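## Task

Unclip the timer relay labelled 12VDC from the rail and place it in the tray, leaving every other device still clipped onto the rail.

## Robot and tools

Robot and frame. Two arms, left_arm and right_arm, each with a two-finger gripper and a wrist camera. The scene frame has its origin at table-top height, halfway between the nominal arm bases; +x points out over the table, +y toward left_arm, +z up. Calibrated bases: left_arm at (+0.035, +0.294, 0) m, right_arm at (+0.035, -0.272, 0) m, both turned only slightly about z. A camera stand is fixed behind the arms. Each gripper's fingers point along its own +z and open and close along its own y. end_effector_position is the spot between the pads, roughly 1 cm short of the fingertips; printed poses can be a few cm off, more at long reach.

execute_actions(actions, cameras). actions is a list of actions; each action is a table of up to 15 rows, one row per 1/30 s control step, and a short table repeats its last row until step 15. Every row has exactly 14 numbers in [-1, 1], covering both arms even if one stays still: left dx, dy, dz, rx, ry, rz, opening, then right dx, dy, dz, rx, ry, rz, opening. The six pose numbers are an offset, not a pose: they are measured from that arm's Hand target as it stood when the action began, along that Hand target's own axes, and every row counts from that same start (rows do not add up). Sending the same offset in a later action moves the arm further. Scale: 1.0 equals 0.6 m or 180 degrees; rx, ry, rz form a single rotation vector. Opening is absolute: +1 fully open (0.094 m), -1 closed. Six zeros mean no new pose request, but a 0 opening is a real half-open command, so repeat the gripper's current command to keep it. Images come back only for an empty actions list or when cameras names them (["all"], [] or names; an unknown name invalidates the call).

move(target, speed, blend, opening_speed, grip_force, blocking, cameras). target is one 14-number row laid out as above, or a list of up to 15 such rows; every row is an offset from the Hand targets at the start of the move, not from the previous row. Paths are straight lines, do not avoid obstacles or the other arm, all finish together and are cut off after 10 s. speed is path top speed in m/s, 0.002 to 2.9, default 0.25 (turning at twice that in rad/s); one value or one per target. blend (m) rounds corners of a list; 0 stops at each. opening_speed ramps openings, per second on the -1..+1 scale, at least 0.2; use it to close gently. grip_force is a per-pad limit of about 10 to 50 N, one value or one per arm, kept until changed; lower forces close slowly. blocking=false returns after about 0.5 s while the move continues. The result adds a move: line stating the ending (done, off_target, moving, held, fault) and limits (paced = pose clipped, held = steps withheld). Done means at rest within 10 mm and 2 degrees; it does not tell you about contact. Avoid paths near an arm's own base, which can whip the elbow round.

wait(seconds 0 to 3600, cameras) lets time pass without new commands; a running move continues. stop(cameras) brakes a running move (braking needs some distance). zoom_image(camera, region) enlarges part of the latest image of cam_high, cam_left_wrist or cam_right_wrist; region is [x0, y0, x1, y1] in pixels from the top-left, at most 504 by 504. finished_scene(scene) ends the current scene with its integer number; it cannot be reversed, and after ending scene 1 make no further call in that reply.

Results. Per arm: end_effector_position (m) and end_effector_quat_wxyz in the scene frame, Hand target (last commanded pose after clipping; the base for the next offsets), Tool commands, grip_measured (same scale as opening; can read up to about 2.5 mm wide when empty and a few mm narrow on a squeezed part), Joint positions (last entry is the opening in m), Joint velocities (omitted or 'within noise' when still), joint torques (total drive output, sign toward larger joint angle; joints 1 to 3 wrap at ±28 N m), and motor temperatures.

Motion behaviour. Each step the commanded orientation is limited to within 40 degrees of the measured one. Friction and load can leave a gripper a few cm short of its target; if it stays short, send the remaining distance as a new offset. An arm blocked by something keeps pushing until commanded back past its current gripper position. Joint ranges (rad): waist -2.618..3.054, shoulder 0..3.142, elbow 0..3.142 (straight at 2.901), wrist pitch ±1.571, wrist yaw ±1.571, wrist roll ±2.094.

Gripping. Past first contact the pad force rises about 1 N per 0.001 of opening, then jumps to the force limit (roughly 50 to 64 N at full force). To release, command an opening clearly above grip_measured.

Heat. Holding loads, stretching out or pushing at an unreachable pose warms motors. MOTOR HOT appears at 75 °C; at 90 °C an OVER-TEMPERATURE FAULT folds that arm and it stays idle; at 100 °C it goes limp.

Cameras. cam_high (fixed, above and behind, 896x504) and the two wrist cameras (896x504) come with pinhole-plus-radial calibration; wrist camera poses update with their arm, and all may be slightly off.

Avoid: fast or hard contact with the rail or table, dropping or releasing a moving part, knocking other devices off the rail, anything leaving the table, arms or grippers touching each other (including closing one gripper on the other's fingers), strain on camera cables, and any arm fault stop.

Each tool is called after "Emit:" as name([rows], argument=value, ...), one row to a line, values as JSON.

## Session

Emit:
execute_actions(actions=[])

Emit:
zoom_image(camera="cam_high", region=[340, 130, 560, 350])

Scene clock: 0.00 s.
left_arm: end_effector_position=(+0.3500, +0.1545, +0.2155) grip_measured=+1.000 end_effector_quat_wxyz=(+0.360, -0.242, +0.898, -0.066) | right_arm: end_effector_position=(+0.3501, -0.1255, +0.2689) grip_measured=+1.000 end_effector_quat_wxyz=(+0.336, +0.071, +0.938, +0.034)
Joint positions: left_arm=[-0.639 1.319 1.203 -0.855 -0.48 -1.038 0.094] | right_arm=[0.62 1.384 1.501 -1.088 0.364 0.656 0.094]
Joint velocities: within noise
Joint torques (N m): no reading
Motor temperatures (°C): left_arm=[18 20 22 20 17 20 17] | right_arm=[21 20 25 19 21 17 20]
Heat: left arm: 22 °C; right arm: 25 °C.
Hand target: left_arm +0.3509, +0.1561, +0.2222; +0.368, -0.244, +0.895, -0.068 | right_arm +0.3503, -0.1269, +0.2756; +0.345, +0.073, +0.935, +0.036
Tool commands: left_gripper/opening=+1.0 right_gripper/opening=+1.0
camera_calibration:
cam_left_wrist: T_world_to_cam=[[0.37492, -0.88157, 0.28685, -0.05894], [-0.86403, -0.44442, -0.23651, 0.4594], [0.33598, -0.15917, -0.92832, 0.19981]] pos_world=[0.3519, 0.18401, 0.31105]
cam_right_wrist: T_world_to_cam=[[-0.1297, -0.98241, -0.13435, -0.04067], [-0.9569, 0.15952, -0.24269, 0.459], [0.25985, 0.09709, -0.96076, 0.26901]] pos_world=[0.36404, -0.13929, 0.36439]

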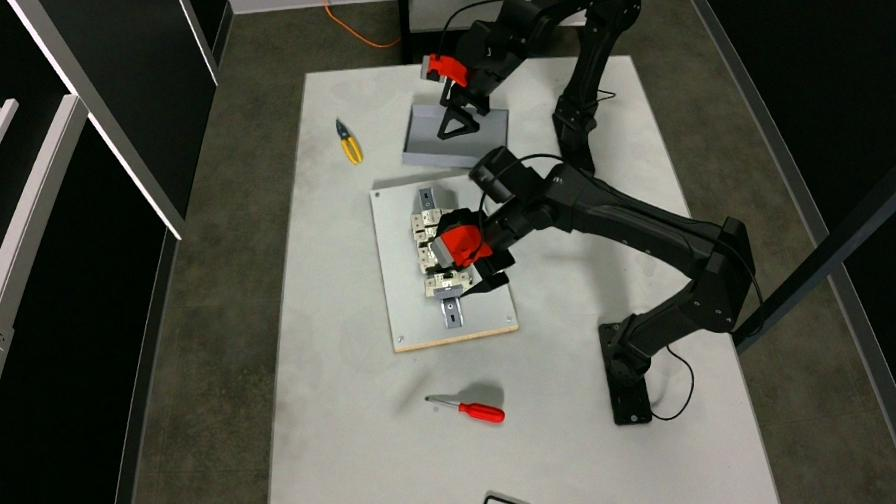

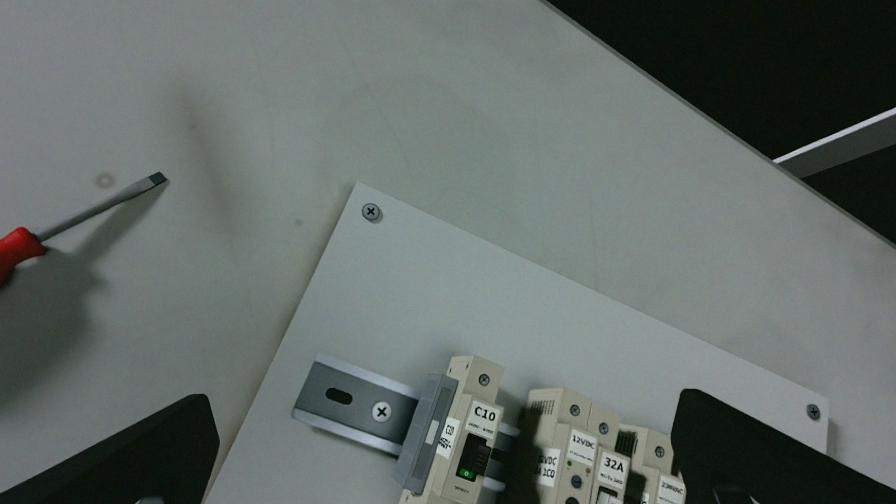

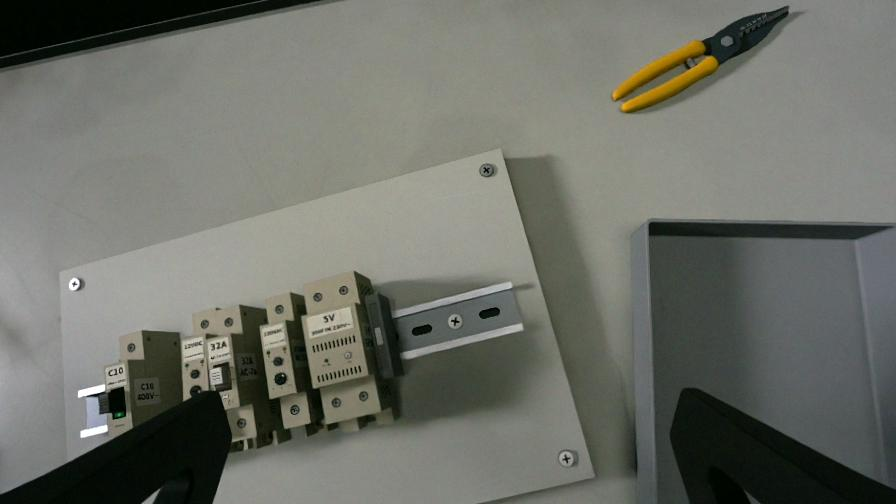

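Scaled by 2.291 from the camera's image (finer frame: 1280x720).

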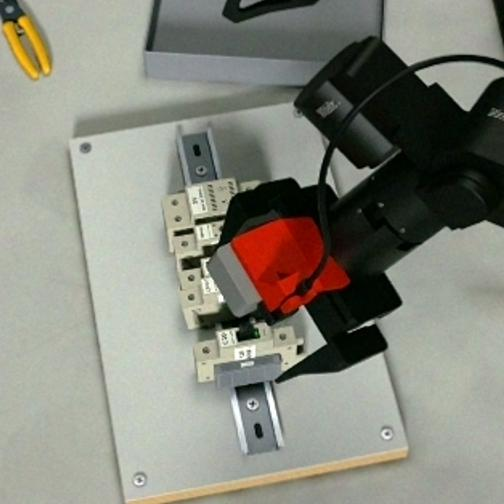

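Emit:
move(target=[-0.1085,0.332,-0.132,0,0,0,1,0.1217,0.2845,0.1625,-0.1692,0.1943,-0.545,1], cameras=["cam_right_wrist","cam_high"], speed=0.35)

Emit:
zoom_image(camera="cam_right_wrist", region=[250, 0, 700, 400])

Scene clock: 29.47 s.
left_arm: end_effector_position=(+0.2580, +0.3568, +0.2503) grip_measured=+1.000 end_effector_quat_wxyz=(+0.360, -0.249, +0.897, -0.068) | right_arm: end_effector_position=(+0.3778, +0.0508, +0.1788) grip_measured=+1.000 end_effector_quat_wxyz=(-0.098, +0.724, -0.683, +0.008)
Joint positions: left_arm=[0.493 0.849 1.099 -1.109 0.258 -0.169 0.094] | right_arm=[0.756 2.288 2.486 -1.57 0.005 -0.875 0.094]
Joint torques (N m): left_arm=[0.51 0.39 10.74 1.22 0.17 0.09] | right_arm=[0.35 -9.83 9.51 0.76 -0.06 -0.01]
Heat: left arm: 25 °C; right arm: 27 °C.
Hand target: left_arm +0.2587, +0.3568, +0.2601; +0.368, -0.244, +0.895, -0.068 | right_arm +0.3780, +0.0549, +0.1748; +0.000, +0.731, -0.682, +0.000
Off the commanded pose: left_arm 0.010 m, 1 deg | right_arm 0.006 m, 11 deg.
joint sent to its limit (right arm) — joint 4 (wrist pitch), lower limit. The joint targets are off in orientation, not in position.
move: off_target (right_arm)
cam_right_wrist: T_world_to_cam=[[0.98942, 0.01914, 0.1438, -0.39947], [-0.0245, -0.95497, 0.29569, 0.04366], [0.14299, -0.29609, -0.9444, 0.21936]] pos_world=[0.36495, 0.11429, 0.2517]
Images, in order (width x height): cam_high 896x504, cam_right_wrist 896x504.

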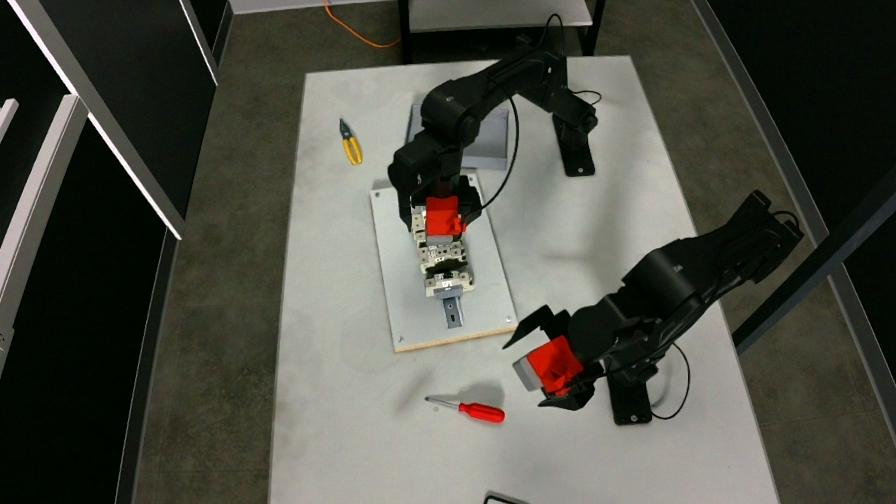

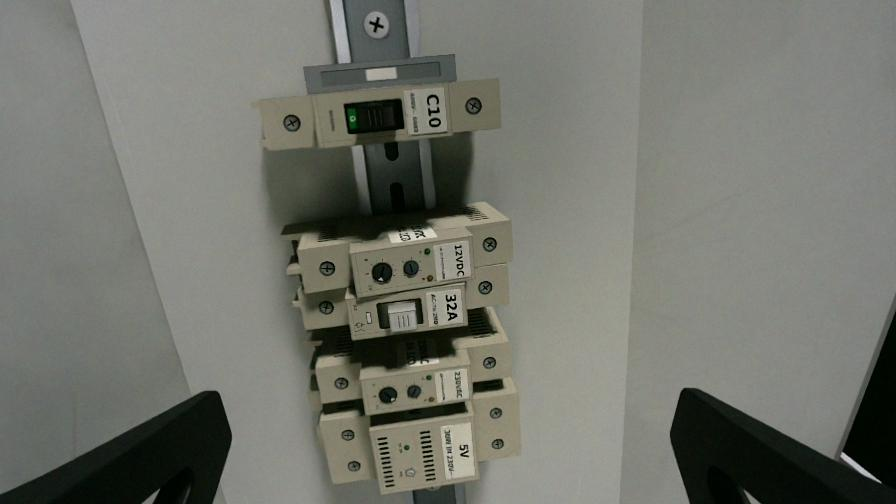

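Scaled by 1.120 from the camera's image (finer frame: 1280x720).

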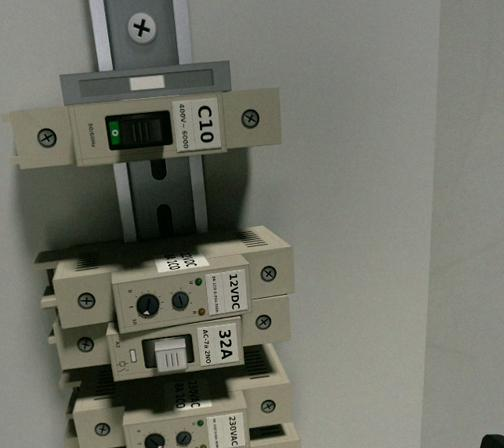

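Emit:
move([
  [0,0,0,0,0,0,1,-0.0103,0.006,0.06,0,0,-0.011,1],
  [0,0,0,0,0,0,1,-0.0103,0.006,0.151,0,0,-0.011,1],
  [0,0,0,0,0,0,1,-0.0103,0.006,0.151,0,0,-0.011,-0.25],
], cameras=["cam_right_wrist"], speed=0.12, blend=[0.01,0,0], opening_speed=0.6)

Emit:
zoom_image(camera="cam_right_wrist", region=[230, 250, 680, 504])

Scene clock: 45.03 s.
left_arm: end_effector_position=(+0.2580, +0.3567, +0.2503) grip_measured=+1.000 end_effector_quat_wxyz=(+0.360, -0.249, +0.897, -0.068) | right_arm: end_effector_position=(+0.3761, +0.0574, +0.0984) grip_measured=-0.247 end_effector_quat_wxyz=(-0.011, +0.738, -0.674, +0.003)
Joint positions: left_arm=[0.493 0.849 1.099 -1.109 0.258 -0.169 0.094] | right_arm=[0.769 2.46 2.476 -1.565 0.005 -0.894 0.035]
Joint torques (N m): left_arm=[0.53 0.4 10.76 1.23 0.18 0.11] | right_arm=[0.55 -11.12 5.55 0.7 -0.06 0]
Motor temperatures (°C): left_arm=[18 20 27 23 17 20 17] | right_arm=[21 21 27 20 21 17 20]
Heat: left arm: 27 °C; right arm: 27 °C.
Hand target: left_arm +0.2586, +0.3568, +0.2601; +0.368, -0.244, +0.895, -0.067 | right_arm +0.3739, +0.0609, +0.0843; +0.000, +0.743, -0.669, +0.000
Off the commanded pose: left_arm 0.010 m, 1 deg | right_arm 0.015 m, 2 deg.
move: off_target (right_arm); target 3's new opening was sent with right_arm's hand 0.015 m and 2 deg from that target
cam_right_wrist: T_world_to_cam=[[0.99807, 0.06062, 0.01353, -0.37913], [0.0498, -0.91116, 0.40904, 0.03205], [0.03712, -0.40757, -0.91242, 0.18867]] pos_world=[0.3698, 0.12908, 0.16416]

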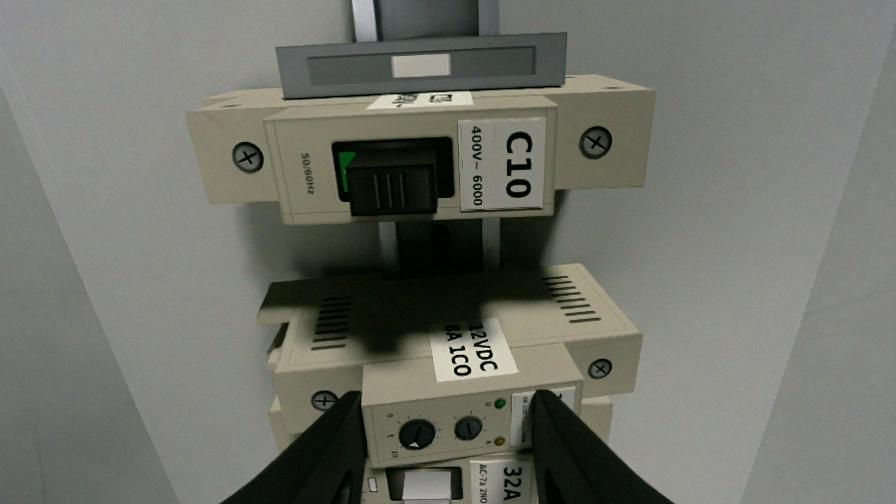

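Scaled by 1.120 from the camera's image (finer frame: 1280x720).

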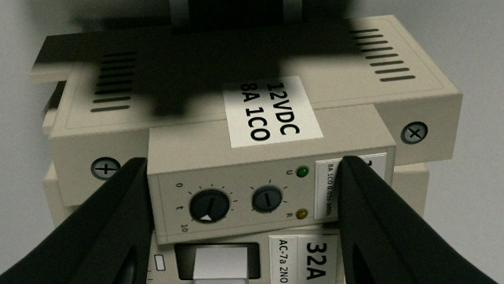

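Emit:
move([
  [0,0,-0.01,0,0,0,1,0.0075,-0.0077,-0.01,0,0,0,1],
  [0,0,-0.01,0,0,0,1,0.0075,-0.0077,0.022,0,0,0,1],
], cameras=["cam_right_wrist"], speed=0.1)

Scene clock: 55.20 s.
left_arm: end_effector_position=(+0.2546, +0.3566, +0.2548) grip_measured=+1.000 end_effector_quat_wxyz=(+0.359, -0.249, +0.897, -0.068) | right_arm: end_effector_position=(+0.3771, +0.0584, +0.0779) grip_measured=+0.997 end_effector_quat_wxyz=(-0.003, +0.743, -0.670, +0.003)
Joint positions: left_arm=[0.507 0.849 1.121 -1.135 0.268 -0.158 0.094] | right_arm=[0.769 2.467 2.406 -1.503 0.005 -0.907 0.094]
Joint torques (N m): left_arm=[0.58 0.23 10.5 1.22 0.18 0.11] | right_arm=[-0.51 -12.81 5.31 0.67 -0.06 -0.01]
Heat: left arm: 27 °C; right arm: 27 °C.
Hand target: left_arm +0.2546, +0.3564, +0.2645; +0.368, -0.244, +0.895, -0.067 | right_arm +0.3790, +0.0569, +0.0711; +0.000, +0.743, -0.669, +0.000
Off the commanded pose: left_arm 0.010 m, 1 deg | right_arm 0.007 m, 0 deg.
move: done
cam_right_wrist: T_world_to_cam=[[0.99728, 0.07366, 0.00156, -0.37944], [0.06625, -0.90583, 0.41842, 0.03402], [0.03224, -0.41718, -0.90825, 0.17241]] pos_world=[0.3706, 0.13069, 0.14295]

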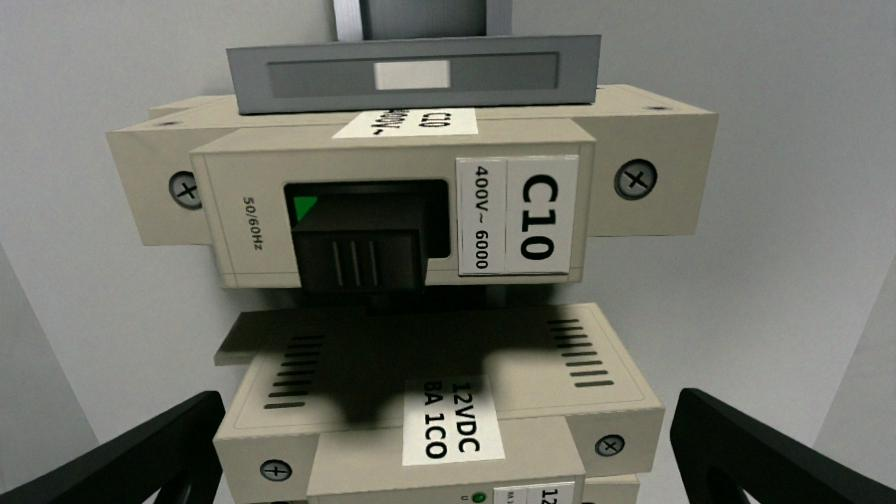

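Emit:
move([
  [0,0,0,0,0,0,1,0.019,-0.002,-0.012,0,0,0,1],
  [0,0,0,0,0,0,1,0.019,-0.002,-0.004,0,0,0,1],
  [0,0,0,0,0,0,1,0.019,-0.002,-0.004,0,0,0,-0.3],
], cameras=["cam_right_wrist"], speed=0.1, opening_speed=0.7)

Emit:
zoom_image(camera="cam_right_wrist", region=[200, 250, 700, 504])

Scene clock: 65.73 s.
left_arm: end_effector_position=(+0.2545, +0.3565, +0.2547) grip_measured=+1.000 end_effector_quat_wxyz=(+0.359, -0.249, +0.897, -0.068) | right_arm: end_effector_position=(+0.3760, +0.0459, +0.0631) grip_measured=+0.807 end_effector_quat_wxyz=(+0.020, +0.742, -0.670, -0.003)
Joint positions: left_arm=[0.507 0.849 1.121 -1.136 0.268 -0.158 0.094] | right_arm=[0.748 2.467 2.346 -1.49 -0.003 -0.927 0.085]
Joint torques (N m): left_arm=[0.59 0.21 10.5 1.22 0.18 0.11] | right_arm=[-0.51 -16.16 4.98 0.67 0.01 -0.01]
Heat: left arm: 27 °C; right arm: 26 °C.
Hand target: left_arm +0.2545, +0.3564, +0.2644; +0.368, -0.244, +0.895, -0.068 | right_arm +0.3813, +0.0457, +0.0736; +0.000, +0.743, -0.669, +0.000
Off the commanded pose: left_arm 0.010 m, 1 deg | right_arm 0.012 m, 2 deg.
move: off_target (right_arm); target 3's new opening was sent with right_arm's hand 0.011 m and 2 deg from that target
cam_right_wrist: T_world_to_cam=[[0.9966, 0.07223, -0.03953, -0.37445], [0.08226, -0.89464, 0.43915, 0.02108], [-0.00364, -0.44091, -0.89755, 0.16765]] pos_world=[0.37205, 0.11983, 0.12642]

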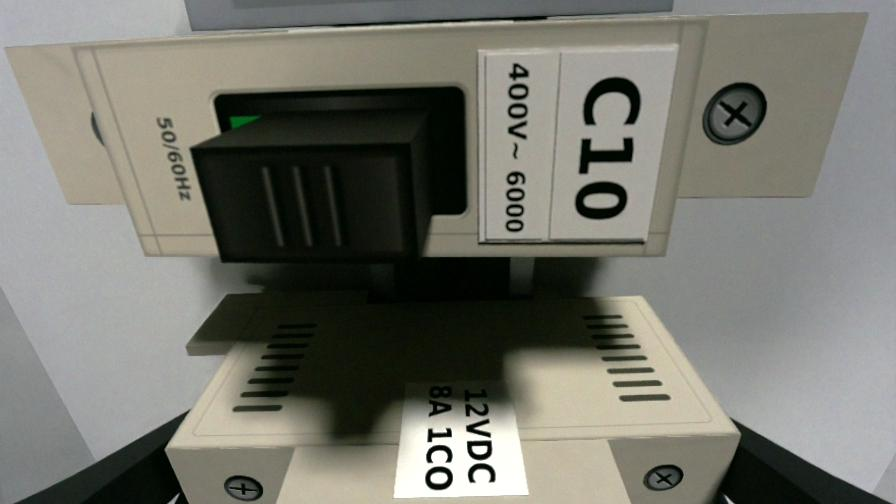

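Scaled by 1.008 from the camera's image (finer frame: 1280x720).

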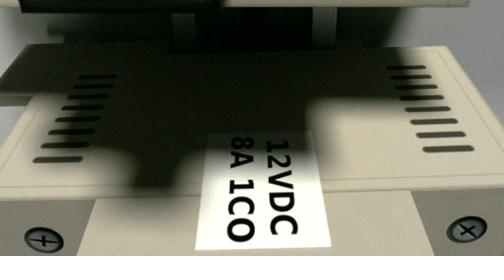

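Emit:
move([
  [0,0,0,0,0,0,1,0.0033,-0.0333,-0.0167,-0.111,0,0,-0.3],
  [0,0,0,0,0,0,1,0.0033,-0.0333,-0.117,-0.111,0,0,-0.3],
  [0,0,0,0,0,0,1,0.0133,-0.1333,-0.117,-0.111,0,0,-0.3],
], cameras=["cam_right_wrist","cam_high"], speed=0.15, blend=[0.02,0.02,0])

Emit:
zoom_image(camera="cam_high", region=[360, 170, 520, 330])

Scene clock: 84.60 s.
left_arm: end_effector_position=(+0.2545, +0.3565, +0.2547) grip_measured=+1.000 end_effector_quat_wxyz=(+0.359, -0.249, +0.897, -0.068) | right_arm: end_effector_position=(+0.3820, +0.0452, +0.0734) grip_measured=+0.813 end_effector_quat_wxyz=(+0.017, +0.734, -0.672, -0.101)
Joint positions: left_arm=[0.507 0.849 1.121 -1.136 0.268 -0.158 0.094] | right_arm=[0.665 2.553 2.531 -1.617 -0.195 -1.001 0.085]
Joint torques (N m): left_arm=[0.59 0.21 10.5 1.22 0.18 0.11] | right_arm=[-7.5 -16.24 -26.93 0.69 -0.11 -0.18]
Heat: left arm: 26 °C; right arm: 27 °C.
Hand target: left_arm +0.2545, +0.3564, +0.2644; +0.368, -0.244, +0.895, -0.068 | right_arm +0.4617, +0.0460, +0.1436; +0.129, +0.732, -0.659, -0.116
Off the commanded pose: left_arm 0.010 m, 1 deg | right_arm 0.106 m, 13 deg.
joint read past its limit (right arm) — joint 4 (wrist pitch), lower limit.
joint sent to its limit (right arm) — joint 4 (wrist pitch), lower limit. The joint targets are off in position and orientation.
move: off_target (right_arm)
cam_right_wrist: T_world_to_cam=[[0.98298, 0.06797, -0.17068, -0.36493], [0.11744, -0.94693, 0.29922, 0.01473], [-0.14128, -0.31417, -0.9388, 0.22654]] pos_world=[0.38899, 0.10992, 0.14599]
Images, in order (width x height): cam_high 896x504, cam_right_wrist 896x504.

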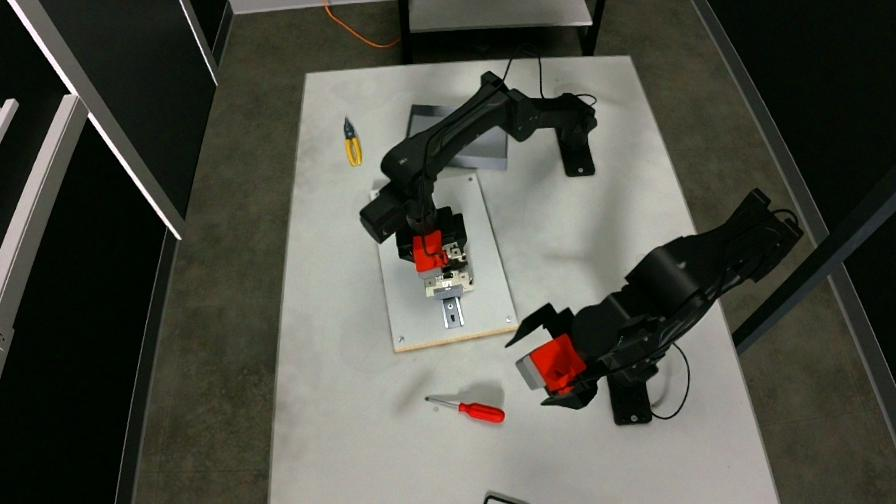

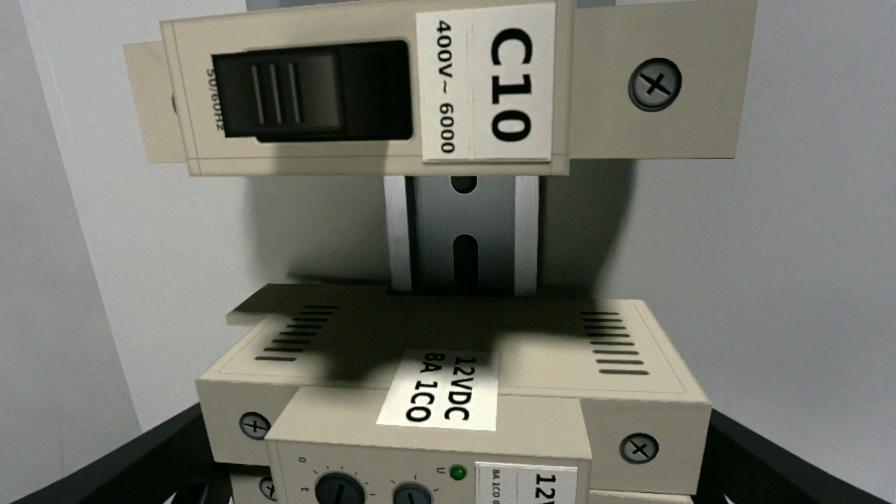

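Scaled by 3.150 from the camera's image (finer frame: 1280x720).

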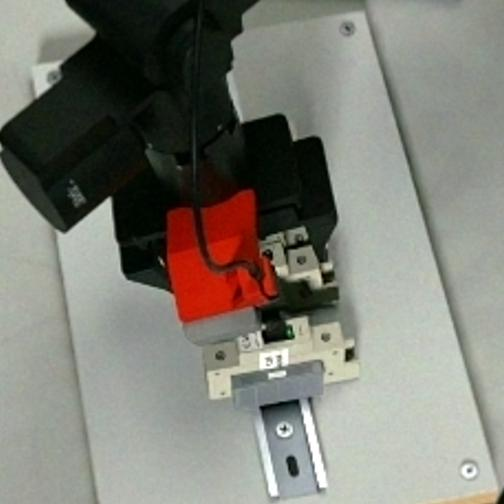

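Emit:
move([
  [0,0,0,0,0,0,1,-0.008,0.084,0.14,0.111,0,0,-0.3],
  [0,0,0,0,0,0,1,-0.012,0.119,0.0465,0.111,0,0,-0.3],
], cameras=["cam_right_wrist"], speed=0.2)

Scene clock: 90.77 s.
left_arm: end_effector_position=(+0.2545, +0.3565, +0.2547) grip_measured=+1.000 end_effector_quat_wxyz=(+0.359, -0.249, +0.897, -0.068) | right_arm: end_effector_position=(+0.3750, +0.0462, +0.0725) grip_measured=+0.813 end_effector_quat_wxyz=(+0.027, +0.740, -0.671, -0.033)
Joint positions: left_arm=[0.507 0.849 1.121 -1.136 0.268 -0.158 0.094] | right_arm=[0.728 2.513 2.465 -1.584 -0.059 -0.942 0.085]
Joint torques (N m): left_arm=[0.58 0.21 10.5 1.23 0.18 0.12] | right_arm=[0.55 -25.48 8.39 0.43 0.47 0.14]
Motor temperatures (°C): left_arm=[18 20 26 24 17 20 17] | right_arm=[22 27 34 20 21 17 21]
Heat: left arm: 26 °C; right arm: 34 °C.
Hand target: left_arm +0.2545, +0.3564, +0.2644; +0.368, -0.244, +0.895, -0.068 | right_arm +0.3848, +0.0452, +0.1420; +0.000, +0.743, -0.669, +0.000
Off the commanded pose: left_arm 0.010 m, 1 deg | right_arm 0.070 m, 5 deg.
joint sent to its limit (right arm) — joint 4 (wrist pitch), lower limit. The joint targets are off in position and orientation.
move: off_target (right_arm)
cam_right_wrist: T_world_to_cam=[[0.99365, 0.06718, -0.09027, -0.36815], [0.09844, -0.9076, 0.40812, 0.01418], [-0.05451, -0.41442, -0.90845, 0.19492]] pos_world=[0.37504, 0.11839, 0.13806]

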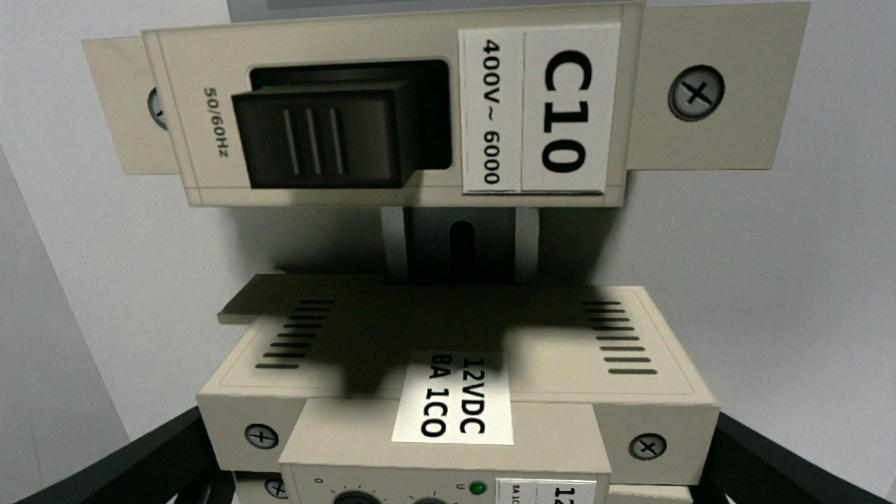

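Emit:
move([
  [0,0,0,0,0,0,1,0,0.013,0.117,0,0,0,-0.3],
  [0,0,0,0,0,0,1,0,0.006,0.117,0,0,0,1],
  [0,0,0,0,0,0,1,0,0.006,0.03,0,0,0,1],
  [0,0,0,0,0,0,1,0,0.006,0.108,0,0,0,1],
  [0,0,0,0,0,0,1,0,0.006,0.108,0,0,0,0.8],
], cameras=["cam_right_wrist"], speed=[0.1,0.1,0.15,0.1,0.1])

Scene clock: 103.87 s.
left_arm: end_effector_position=(+0.2545, +0.3565, +0.2547) grip_measured=+1.000 end_effector_quat_wxyz=(+0.359, -0.249, +0.897, -0.068) | right_arm: end_effector_position=(+0.3768, +0.0420, +0.0768) grip_measured=+0.801 end_effector_quat_wxyz=(+0.013, +0.741, -0.671, -0.006)
Joint positions: left_arm=[0.507 0.849 1.121 -1.136 0.268 -0.158 0.094] | right_arm=[0.738 2.441 2.355 -1.51 -0.01 -0.932 0.085]
Joint velocities: left_arm=[within noise] | right_arm=[0.027 0.007 0.007 0.037 -0.007 0.007 0.011]
Joint torques (N m): left_arm=[0.57 0.21 10.48 1.22 0.18 0.11] | right_arm=[0.21 -13.74 5.38 0.77 0.08 0.03]
Motor temperatures (°C): left_arm=[18 20 27 24 17 20 17] | right_arm=[21 34 30 19 21 17 21]
Heat: left arm: 27 °C; right arm: 34 °C.
Hand target: left_arm +0.2545, +0.3564, +0.2644; +0.368, -0.244, +0.895, -0.068 | right_arm +0.3811, +0.0449, +0.0770; +0.000, +0.743, -0.669, +0.000
Off the commanded pose: left_arm 0.010 m, 1 deg | right_arm 0.005 m, 2 deg.
move: done; target 2's new opening was sent with right_arm's hand 0.008 m and 4 deg from that target
cam_right_wrist: T_world_to_cam=[[0.99712, 0.06839, -0.03291, -0.375], [0.07589, -0.90117, 0.42677, 0.01516], [-0.00047, -0.42803, -0.90376, 0.17709]] pos_world=[0.37285, 0.11511, 0.14124]

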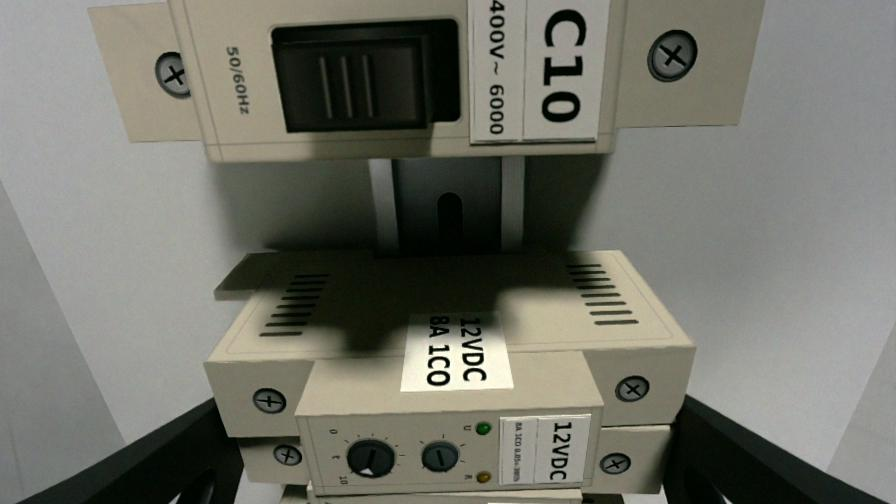

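Emit:
move([
  [0,0,0,0,0,0,1,0,0,0,0,0,0,1],
  [0,0,0,0,0,0,1,-0.003,0,-0.045,0,0,0,1],
  [0,0,0,0,0,0,1,-0.003,0,-0.01,0,0,0,1],
], cameras=["cam_right_wrist"], speed=[0.1,0.15,0.1])

Scene clock: 112.37 s.
left_arm: end_effector_position=(+0.2545, +0.3565, +0.2547) grip_measured=+1.000 end_effector_quat_wxyz=(+0.359, -0.249, +0.897, -0.068) | right_arm: end_effector_position=(+0.3814, +0.0456, +0.0895) grip_measured=+0.998 end_effector_quat_wxyz=(-0.003, +0.741, -0.672, -0.003)
Joint positions: left_arm=[0.507 0.849 1.121 -1.136 0.268 -0.158 0.094] | right_arm=[0.738 2.441 2.406 -1.53 -0.007 -0.932 0.094]
Joint torques (N m): left_arm=[0.58 0.2 10.51 1.22 0.18 0.11] | right_arm=[0.4 -12.62 5.07 0.65 0.05 0.05]
Heat: left arm: 27 °C; right arm: 34 °C.
Hand target: left_arm +0.2545, +0.3564, +0.2644; +0.368, -0.244, +0.895, -0.068 | right_arm +0.3810, +0.0467, +0.0831; +0.000, +0.743, -0.669, +0.000
Off the commanded pose: left_arm 0.010 m, 1 deg | right_arm 0.007 m, 1 deg.
move: done
cam_right_wrist: T_world_to_cam=[[0.99764, 0.06838, -0.00606, -0.38201], [0.06484, -0.90961, 0.41037, 0.01873], [0.02255, -0.4098, -0.9119, 0.18112]] pos_world=[0.37582, 0.11738, 0.15516]

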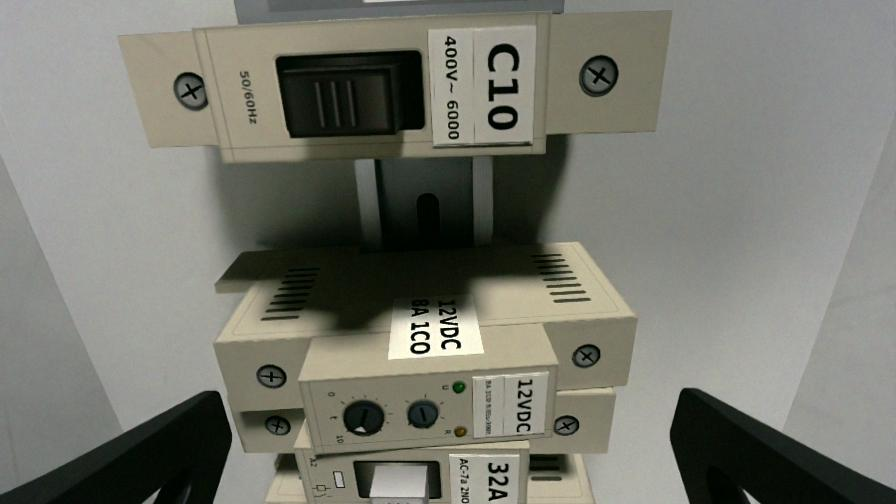

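Emit:
move([
  [0,0,0,0,0,0,1,-0.01,0.0085,0,0,0,0,1],
  [0,0,0,0,0,0,1,-0.01,0.0085,0,0,0,0,-0.3],
], cameras=["cam_right_wrist"], speed=0.1, opening_speed=0.8)

Scene clock: 121.73 s.
left_arm: end_effector_position=(+0.2545, +0.3565, +0.2547) grip_measured=+1.000 end_effector_quat_wxyz=(+0.359, -0.249, +0.897, -0.068) | right_arm: end_effector_position=(+0.3756, +0.0517, +0.0890) grip_measured=-0.061 end_effector_quat_wxyz=(-0.003, +0.743, -0.670, -0.003)
Joint positions: left_arm=[0.507 0.849 1.121 -1.136 0.268 -0.158 0.094] | right_arm=[0.757 2.441 2.404 -1.528 -0.006 -0.918 0.044]
Joint torques (N m): left_arm=[0.58 0.21 10.5 1.23 0.18 0.12] | right_arm=[0.28 -12.89 4.89 0.69 0.04 0.08]
Heat: left arm: 27 °C; right arm: 33 °C.
Hand target: left_arm +0.2545, +0.3564, +0.2644; +0.368, -0.244, +0.895, -0.068 | right_arm +0.3753, +0.0521, +0.0830; +0.000, +0.743, -0.669, +0.000
Off the commanded pose: left_arm 0.010 m, 1 deg | right_arm 0.006 m, 0 deg.
move: done
cam_right_wrist: T_world_to_cam=[[0.99732, 0.07295, -0.00627, -0.37676], [0.06907, -0.90887, 0.41132, 0.02321], [0.02431, -0.41065, -0.91147, 0.18264]] pos_world=[0.36971, 0.12358, 0.15456]

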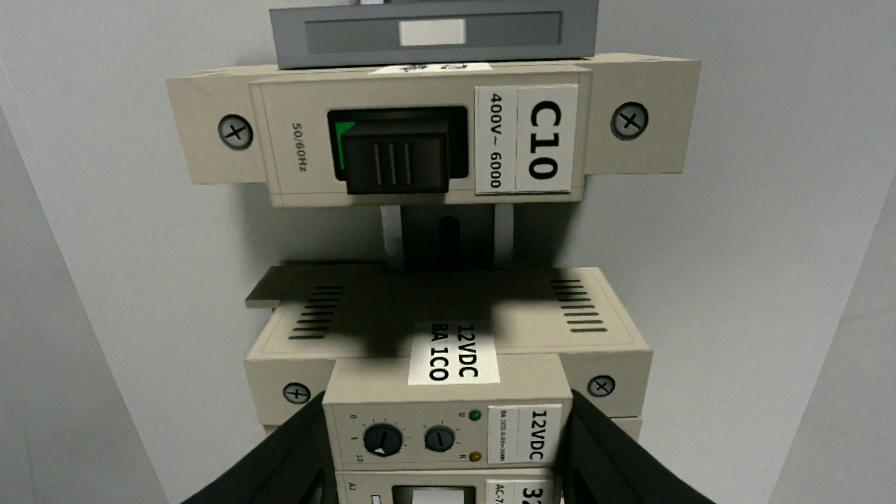

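Emit:
move([
  [0,0,0,0,0,0,1,0.0067,-0.067,0,0.055,0,0,-0.3],
  [0,0,0,0,0,0,1,0.003,-0.03,-0.02,-0.111,0,0,-0.3],
  [0,0,0,0,0,0,1,0.003,-0.03,-0.125,-0.111,0,0,-0.3],
  [0,0,0,0,0,0,1,0.0133,-0.133,-0.125,-0.111,0,0,-0.3],
], cameras=["cam_right_wrist","cam_high"], speed=0.15, blend=[0.005,0.02,0.02,0])

Scene clock: 132.50 s.
left_arm: end_effector_position=(+0.2545, +0.3565, +0.2547) grip_measured=+1.000 end_effector_quat_wxyz=(+0.359, -0.249, +0.897, -0.068) | right_arm: end_effector_position=(+0.4518, +0.0479, +0.1639) grip_measured=-0.064 end_effector_quat_wxyz=(-0.164, +0.709, -0.683, -0.068)
Joint positions: left_arm=[0.507 0.849 1.121 -1.136 0.268 -0.158 0.094] | right_arm=[0.585 2.535 2.842 -1.581 -0.202 -0.994 0.044]
Joint torques (N m): left_arm=[0.59 0.21 10.48 1.22 0.19 0.12] | right_arm=[0.1 -11.22 8.65 1.08 -0.15 -0.01]
Heat: left arm: 27 °C; right arm: 33 °C.
Hand target: left_arm +0.2545, +0.3564, +0.2644; +0.368, -0.244, +0.895, -0.068 | right_arm +0.4556, +0.0524, +0.1579; +0.129, +0.732, -0.659, -0.116
Off the commanded pose: left_arm 0.010 m, 1 deg | right_arm 0.008 m, 34 deg.
elbow stopped short (right arm): the move would have taken joint 3 (elbow) straighter than the controller allows.
move: off_target (right_arm)
cam_right_wrist: T_world_to_cam=[[0.99219, -0.01301, 0.12402, -0.467], [-0.02537, -0.9948, 0.09864, 0.08164], [0.12209, -0.10102, -0.98737, 0.20099]] pos_world=[0.44089, 0.09545, 0.24831]
Images, in order (width x height): cam_high 896x504, cam_right_wrist 896x504.

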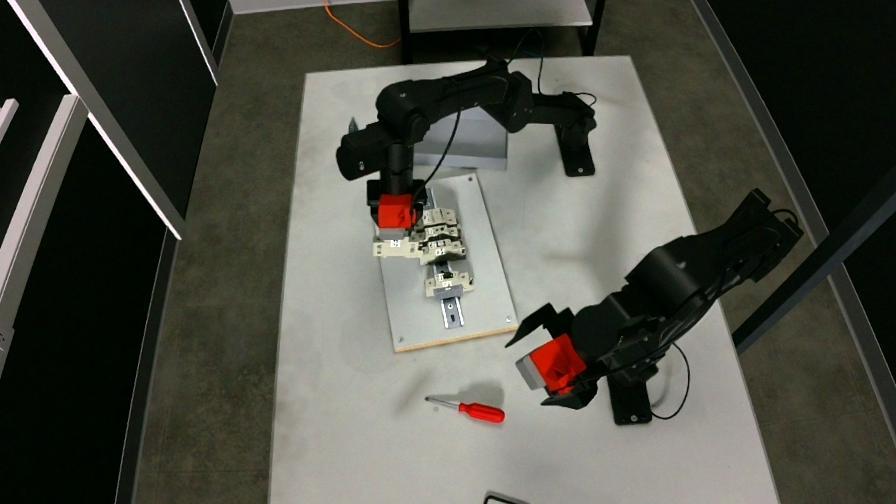

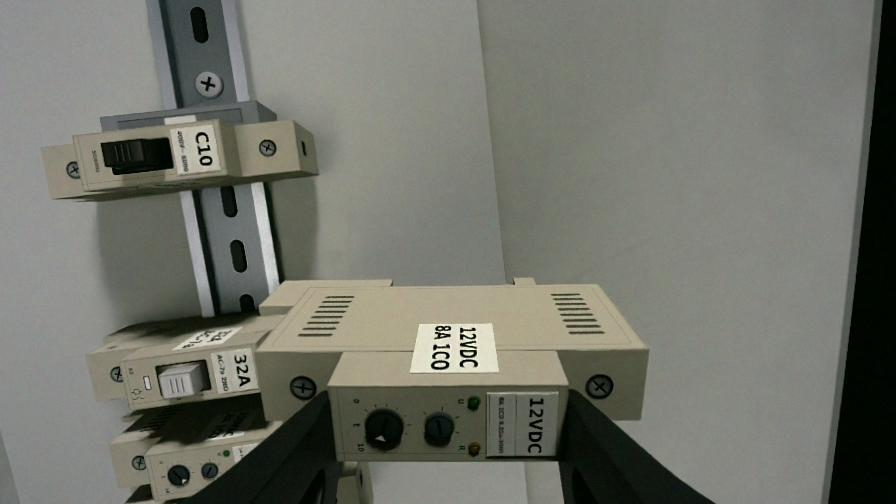

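Emit:
move([
  [0,0,0,0,0,0,1,0.0095,0.067,-0.083,0.02,0,0,-0.3],
  [0,0,0,0,0,0,1,0.531,0.324,-0.013,0.111,0,0,-0.3],
  [0,0,0,0,0,0,1,0.5385,0.256,0.175,0.111,0,0,-0.3],
  [0,0,0,0,0,0,1,0.5412,0.2317,0.2425,0.111,0,0,-0.3],
], cameras=["cam_right_wrist","cam_high"], speed=[0.2,0.3,0.2,0.05], blend=[0.02,0.02,0.01,0])

Scene clock: 148.20 s.
left_arm: end_effector_position=(+0.2545, +0.3565, +0.2547) grip_measured=+1.000 end_effector_quat_wxyz=(+0.359, -0.249, +0.897, -0.068) | right_arm: end_effector_position=(+0.3119, -0.2870, +0.0757) grip_measured=-0.064 end_effector_quat_wxyz=(-0.006, +0.743, -0.670, +0.006)
Joint positions: left_arm=[0.507 0.849 1.121 -1.136 0.268 -0.158 0.094] | right_arm=[-0.058 1.6 1.134 -1.089 -0.003 -1.733 0.044]
Joint torques (N m): left_arm=[0.58 0.21 10.48 1.23 0.18 0.11] | right_arm=[-0.49 -5.12 5.45 0.65 0.02 0]
Heat: left arm: 27 °C; right arm: 31 °C.
Hand target: left_arm +0.2545, +0.3564, +0.2645; +0.368, -0.244, +0.895, -0.067 | right_arm +0.3098, -0.2893, +0.0689; +0.000, +0.743, -0.670, +0.000
Off the commanded pose: left_arm 0.010 m, 1 deg | right_arm 0.008 m, 1 deg.
elbow stopped short (right arm): the move would have taken joint 3 (elbow) straighter than the controller allows.
move: done
cam_right_wrist: T_world_to_cam=[[0.99725, 0.07334, 0.01072, -0.28971], [0.06214, -0.90623, 0.41819, -0.27238], [0.04039, -0.41637, -0.9083, 0.02613]] pos_world=[0.30478, -0.21471, 0.14075]
Images, in order (width x height): cam_high 896x504, cam_right_wrist 896x504.

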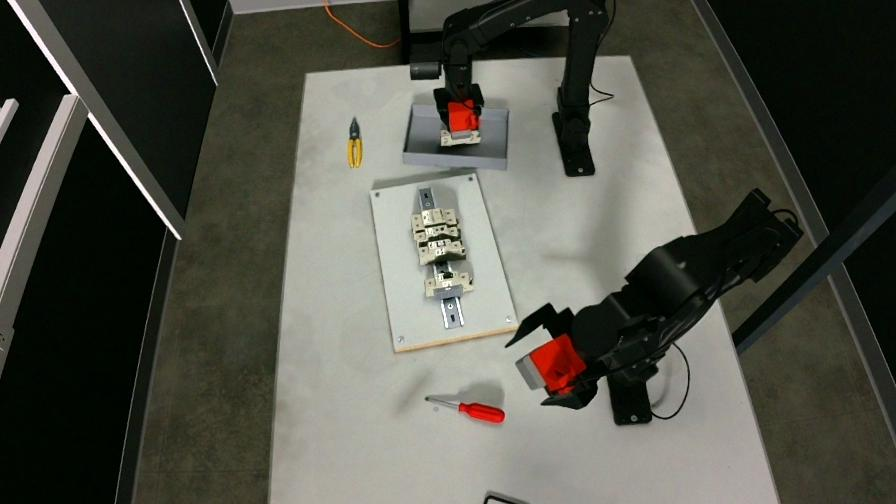

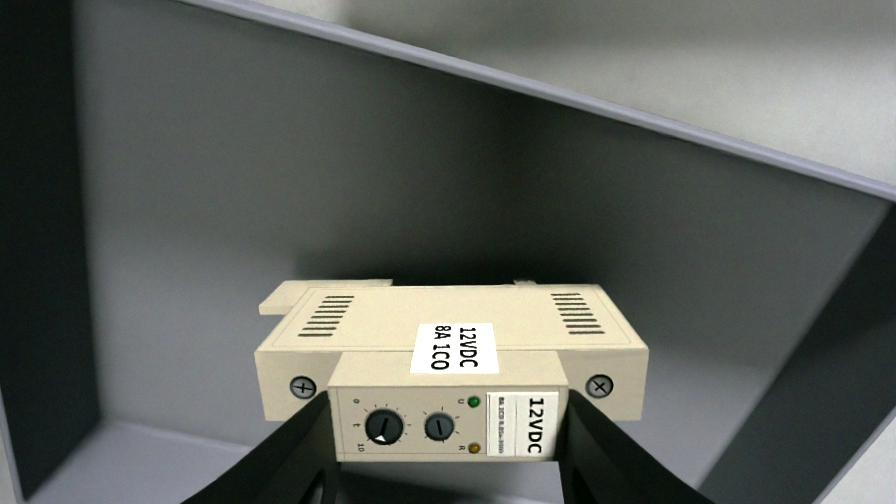

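Emit:
move([
  [0,0,0,0,0,0,1,0,0,0.03,0,0,0,-0.3],
  [0,0,0,0,0,0,1,0,0,0.03,0,0,0,1],
  [0,0,0,0,0,0,1,0,0,-0.13,0,0,0,1],
], cameras=["cam_right_wrist","cam_high"], speed=[0.04,0.1,0.15], opening_speed=0.7)

Emit:
zoom_image(camera="cam_high", region=[360, 90, 540, 320])

Scene clock: 156.60 s.
left_arm: end_effector_position=(+0.2545, +0.3565, +0.2547) grip_measured=+1.000 end_effector_quat_wxyz=(+0.359, -0.249, +0.897, -0.068) | right_arm: end_effector_position=(+0.3072, -0.2862, +0.1315) grip_measured=+0.997 end_effector_quat_wxyz=(+0.010, +0.743, -0.669, -0.018)
Joint positions: left_arm=[0.507 0.849 1.121 -1.136 0.268 -0.158 0.094] | right_arm=[-0.058 1.612 1.37 -1.369 -0.006 -1.734 0.094]
Joint torques (N m): left_arm=[0.58 0.2 10.5 1.23 0.18 0.11] | right_arm=[-0.47 -8.85 9.83 0.32 0.05 0.01]
Motor temperatures (°C): left_arm=[18 20 27 25 17 20 17] | right_arm=[21 29 27 20 21 17 21]
Heat: left arm: 27 °C; right arm: 29 °C.
Hand target: left_arm +0.2545, +0.3564, +0.2645; +0.368, -0.244, +0.895, -0.067 | right_arm +0.3098, -0.2893, +0.1469; +0.000, +0.743, -0.669, +0.000
Off the commanded pose: left_arm 0.010 m, 1 deg | right_arm 0.016 m, 2 deg.
move: off_target (right_arm); target 2's new opening was sent with right_arm's hand 0.017 m and 1 deg from that target
cam_right_wrist: T_world_to_cam=[[0.9962, 0.07418, -0.04565, -0.27781], [0.08638, -0.90869, 0.40845, -0.30157], [-0.01118, -0.41084, -0.91164, 0.09518]] pos_world=[0.30386, -0.21432, 0.19726]
Images, in order (width x height): cam_high 896x504, cam_right_wrist 896x504.

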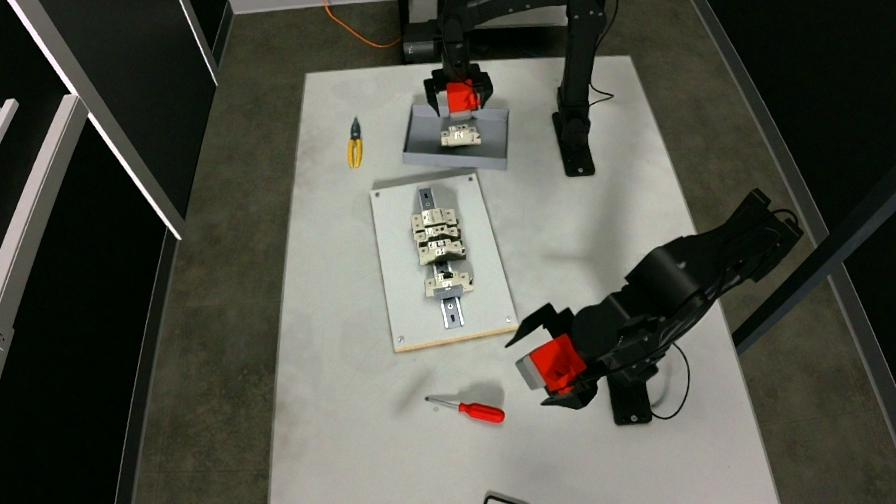

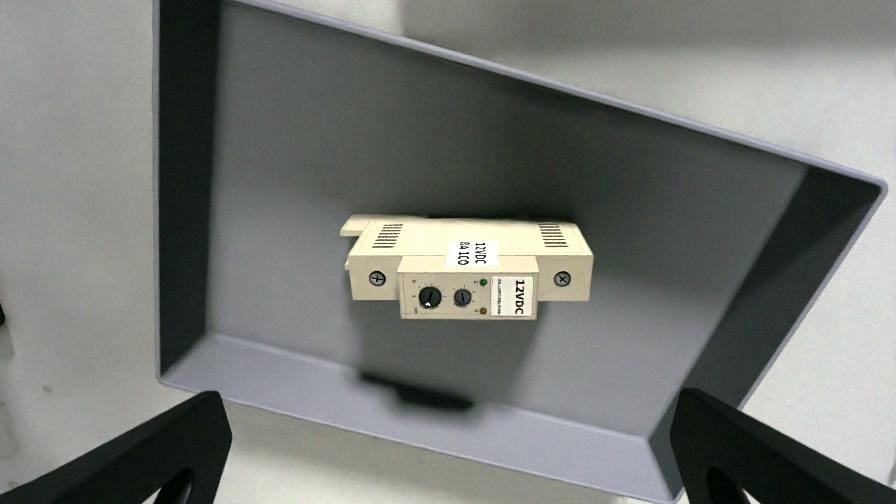

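Scaled by 2.191 from the camera's image (finer frame: 1280x720).

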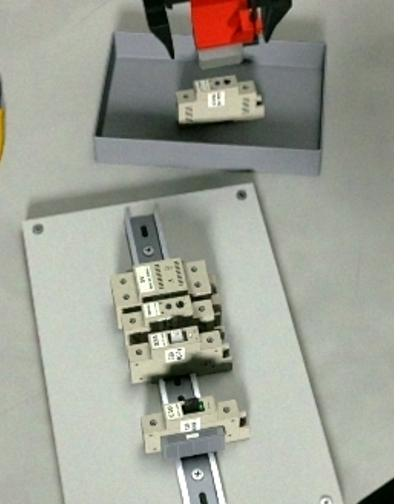

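Emit:
finished_scene(scene=3)

The scene is finished: the task was done.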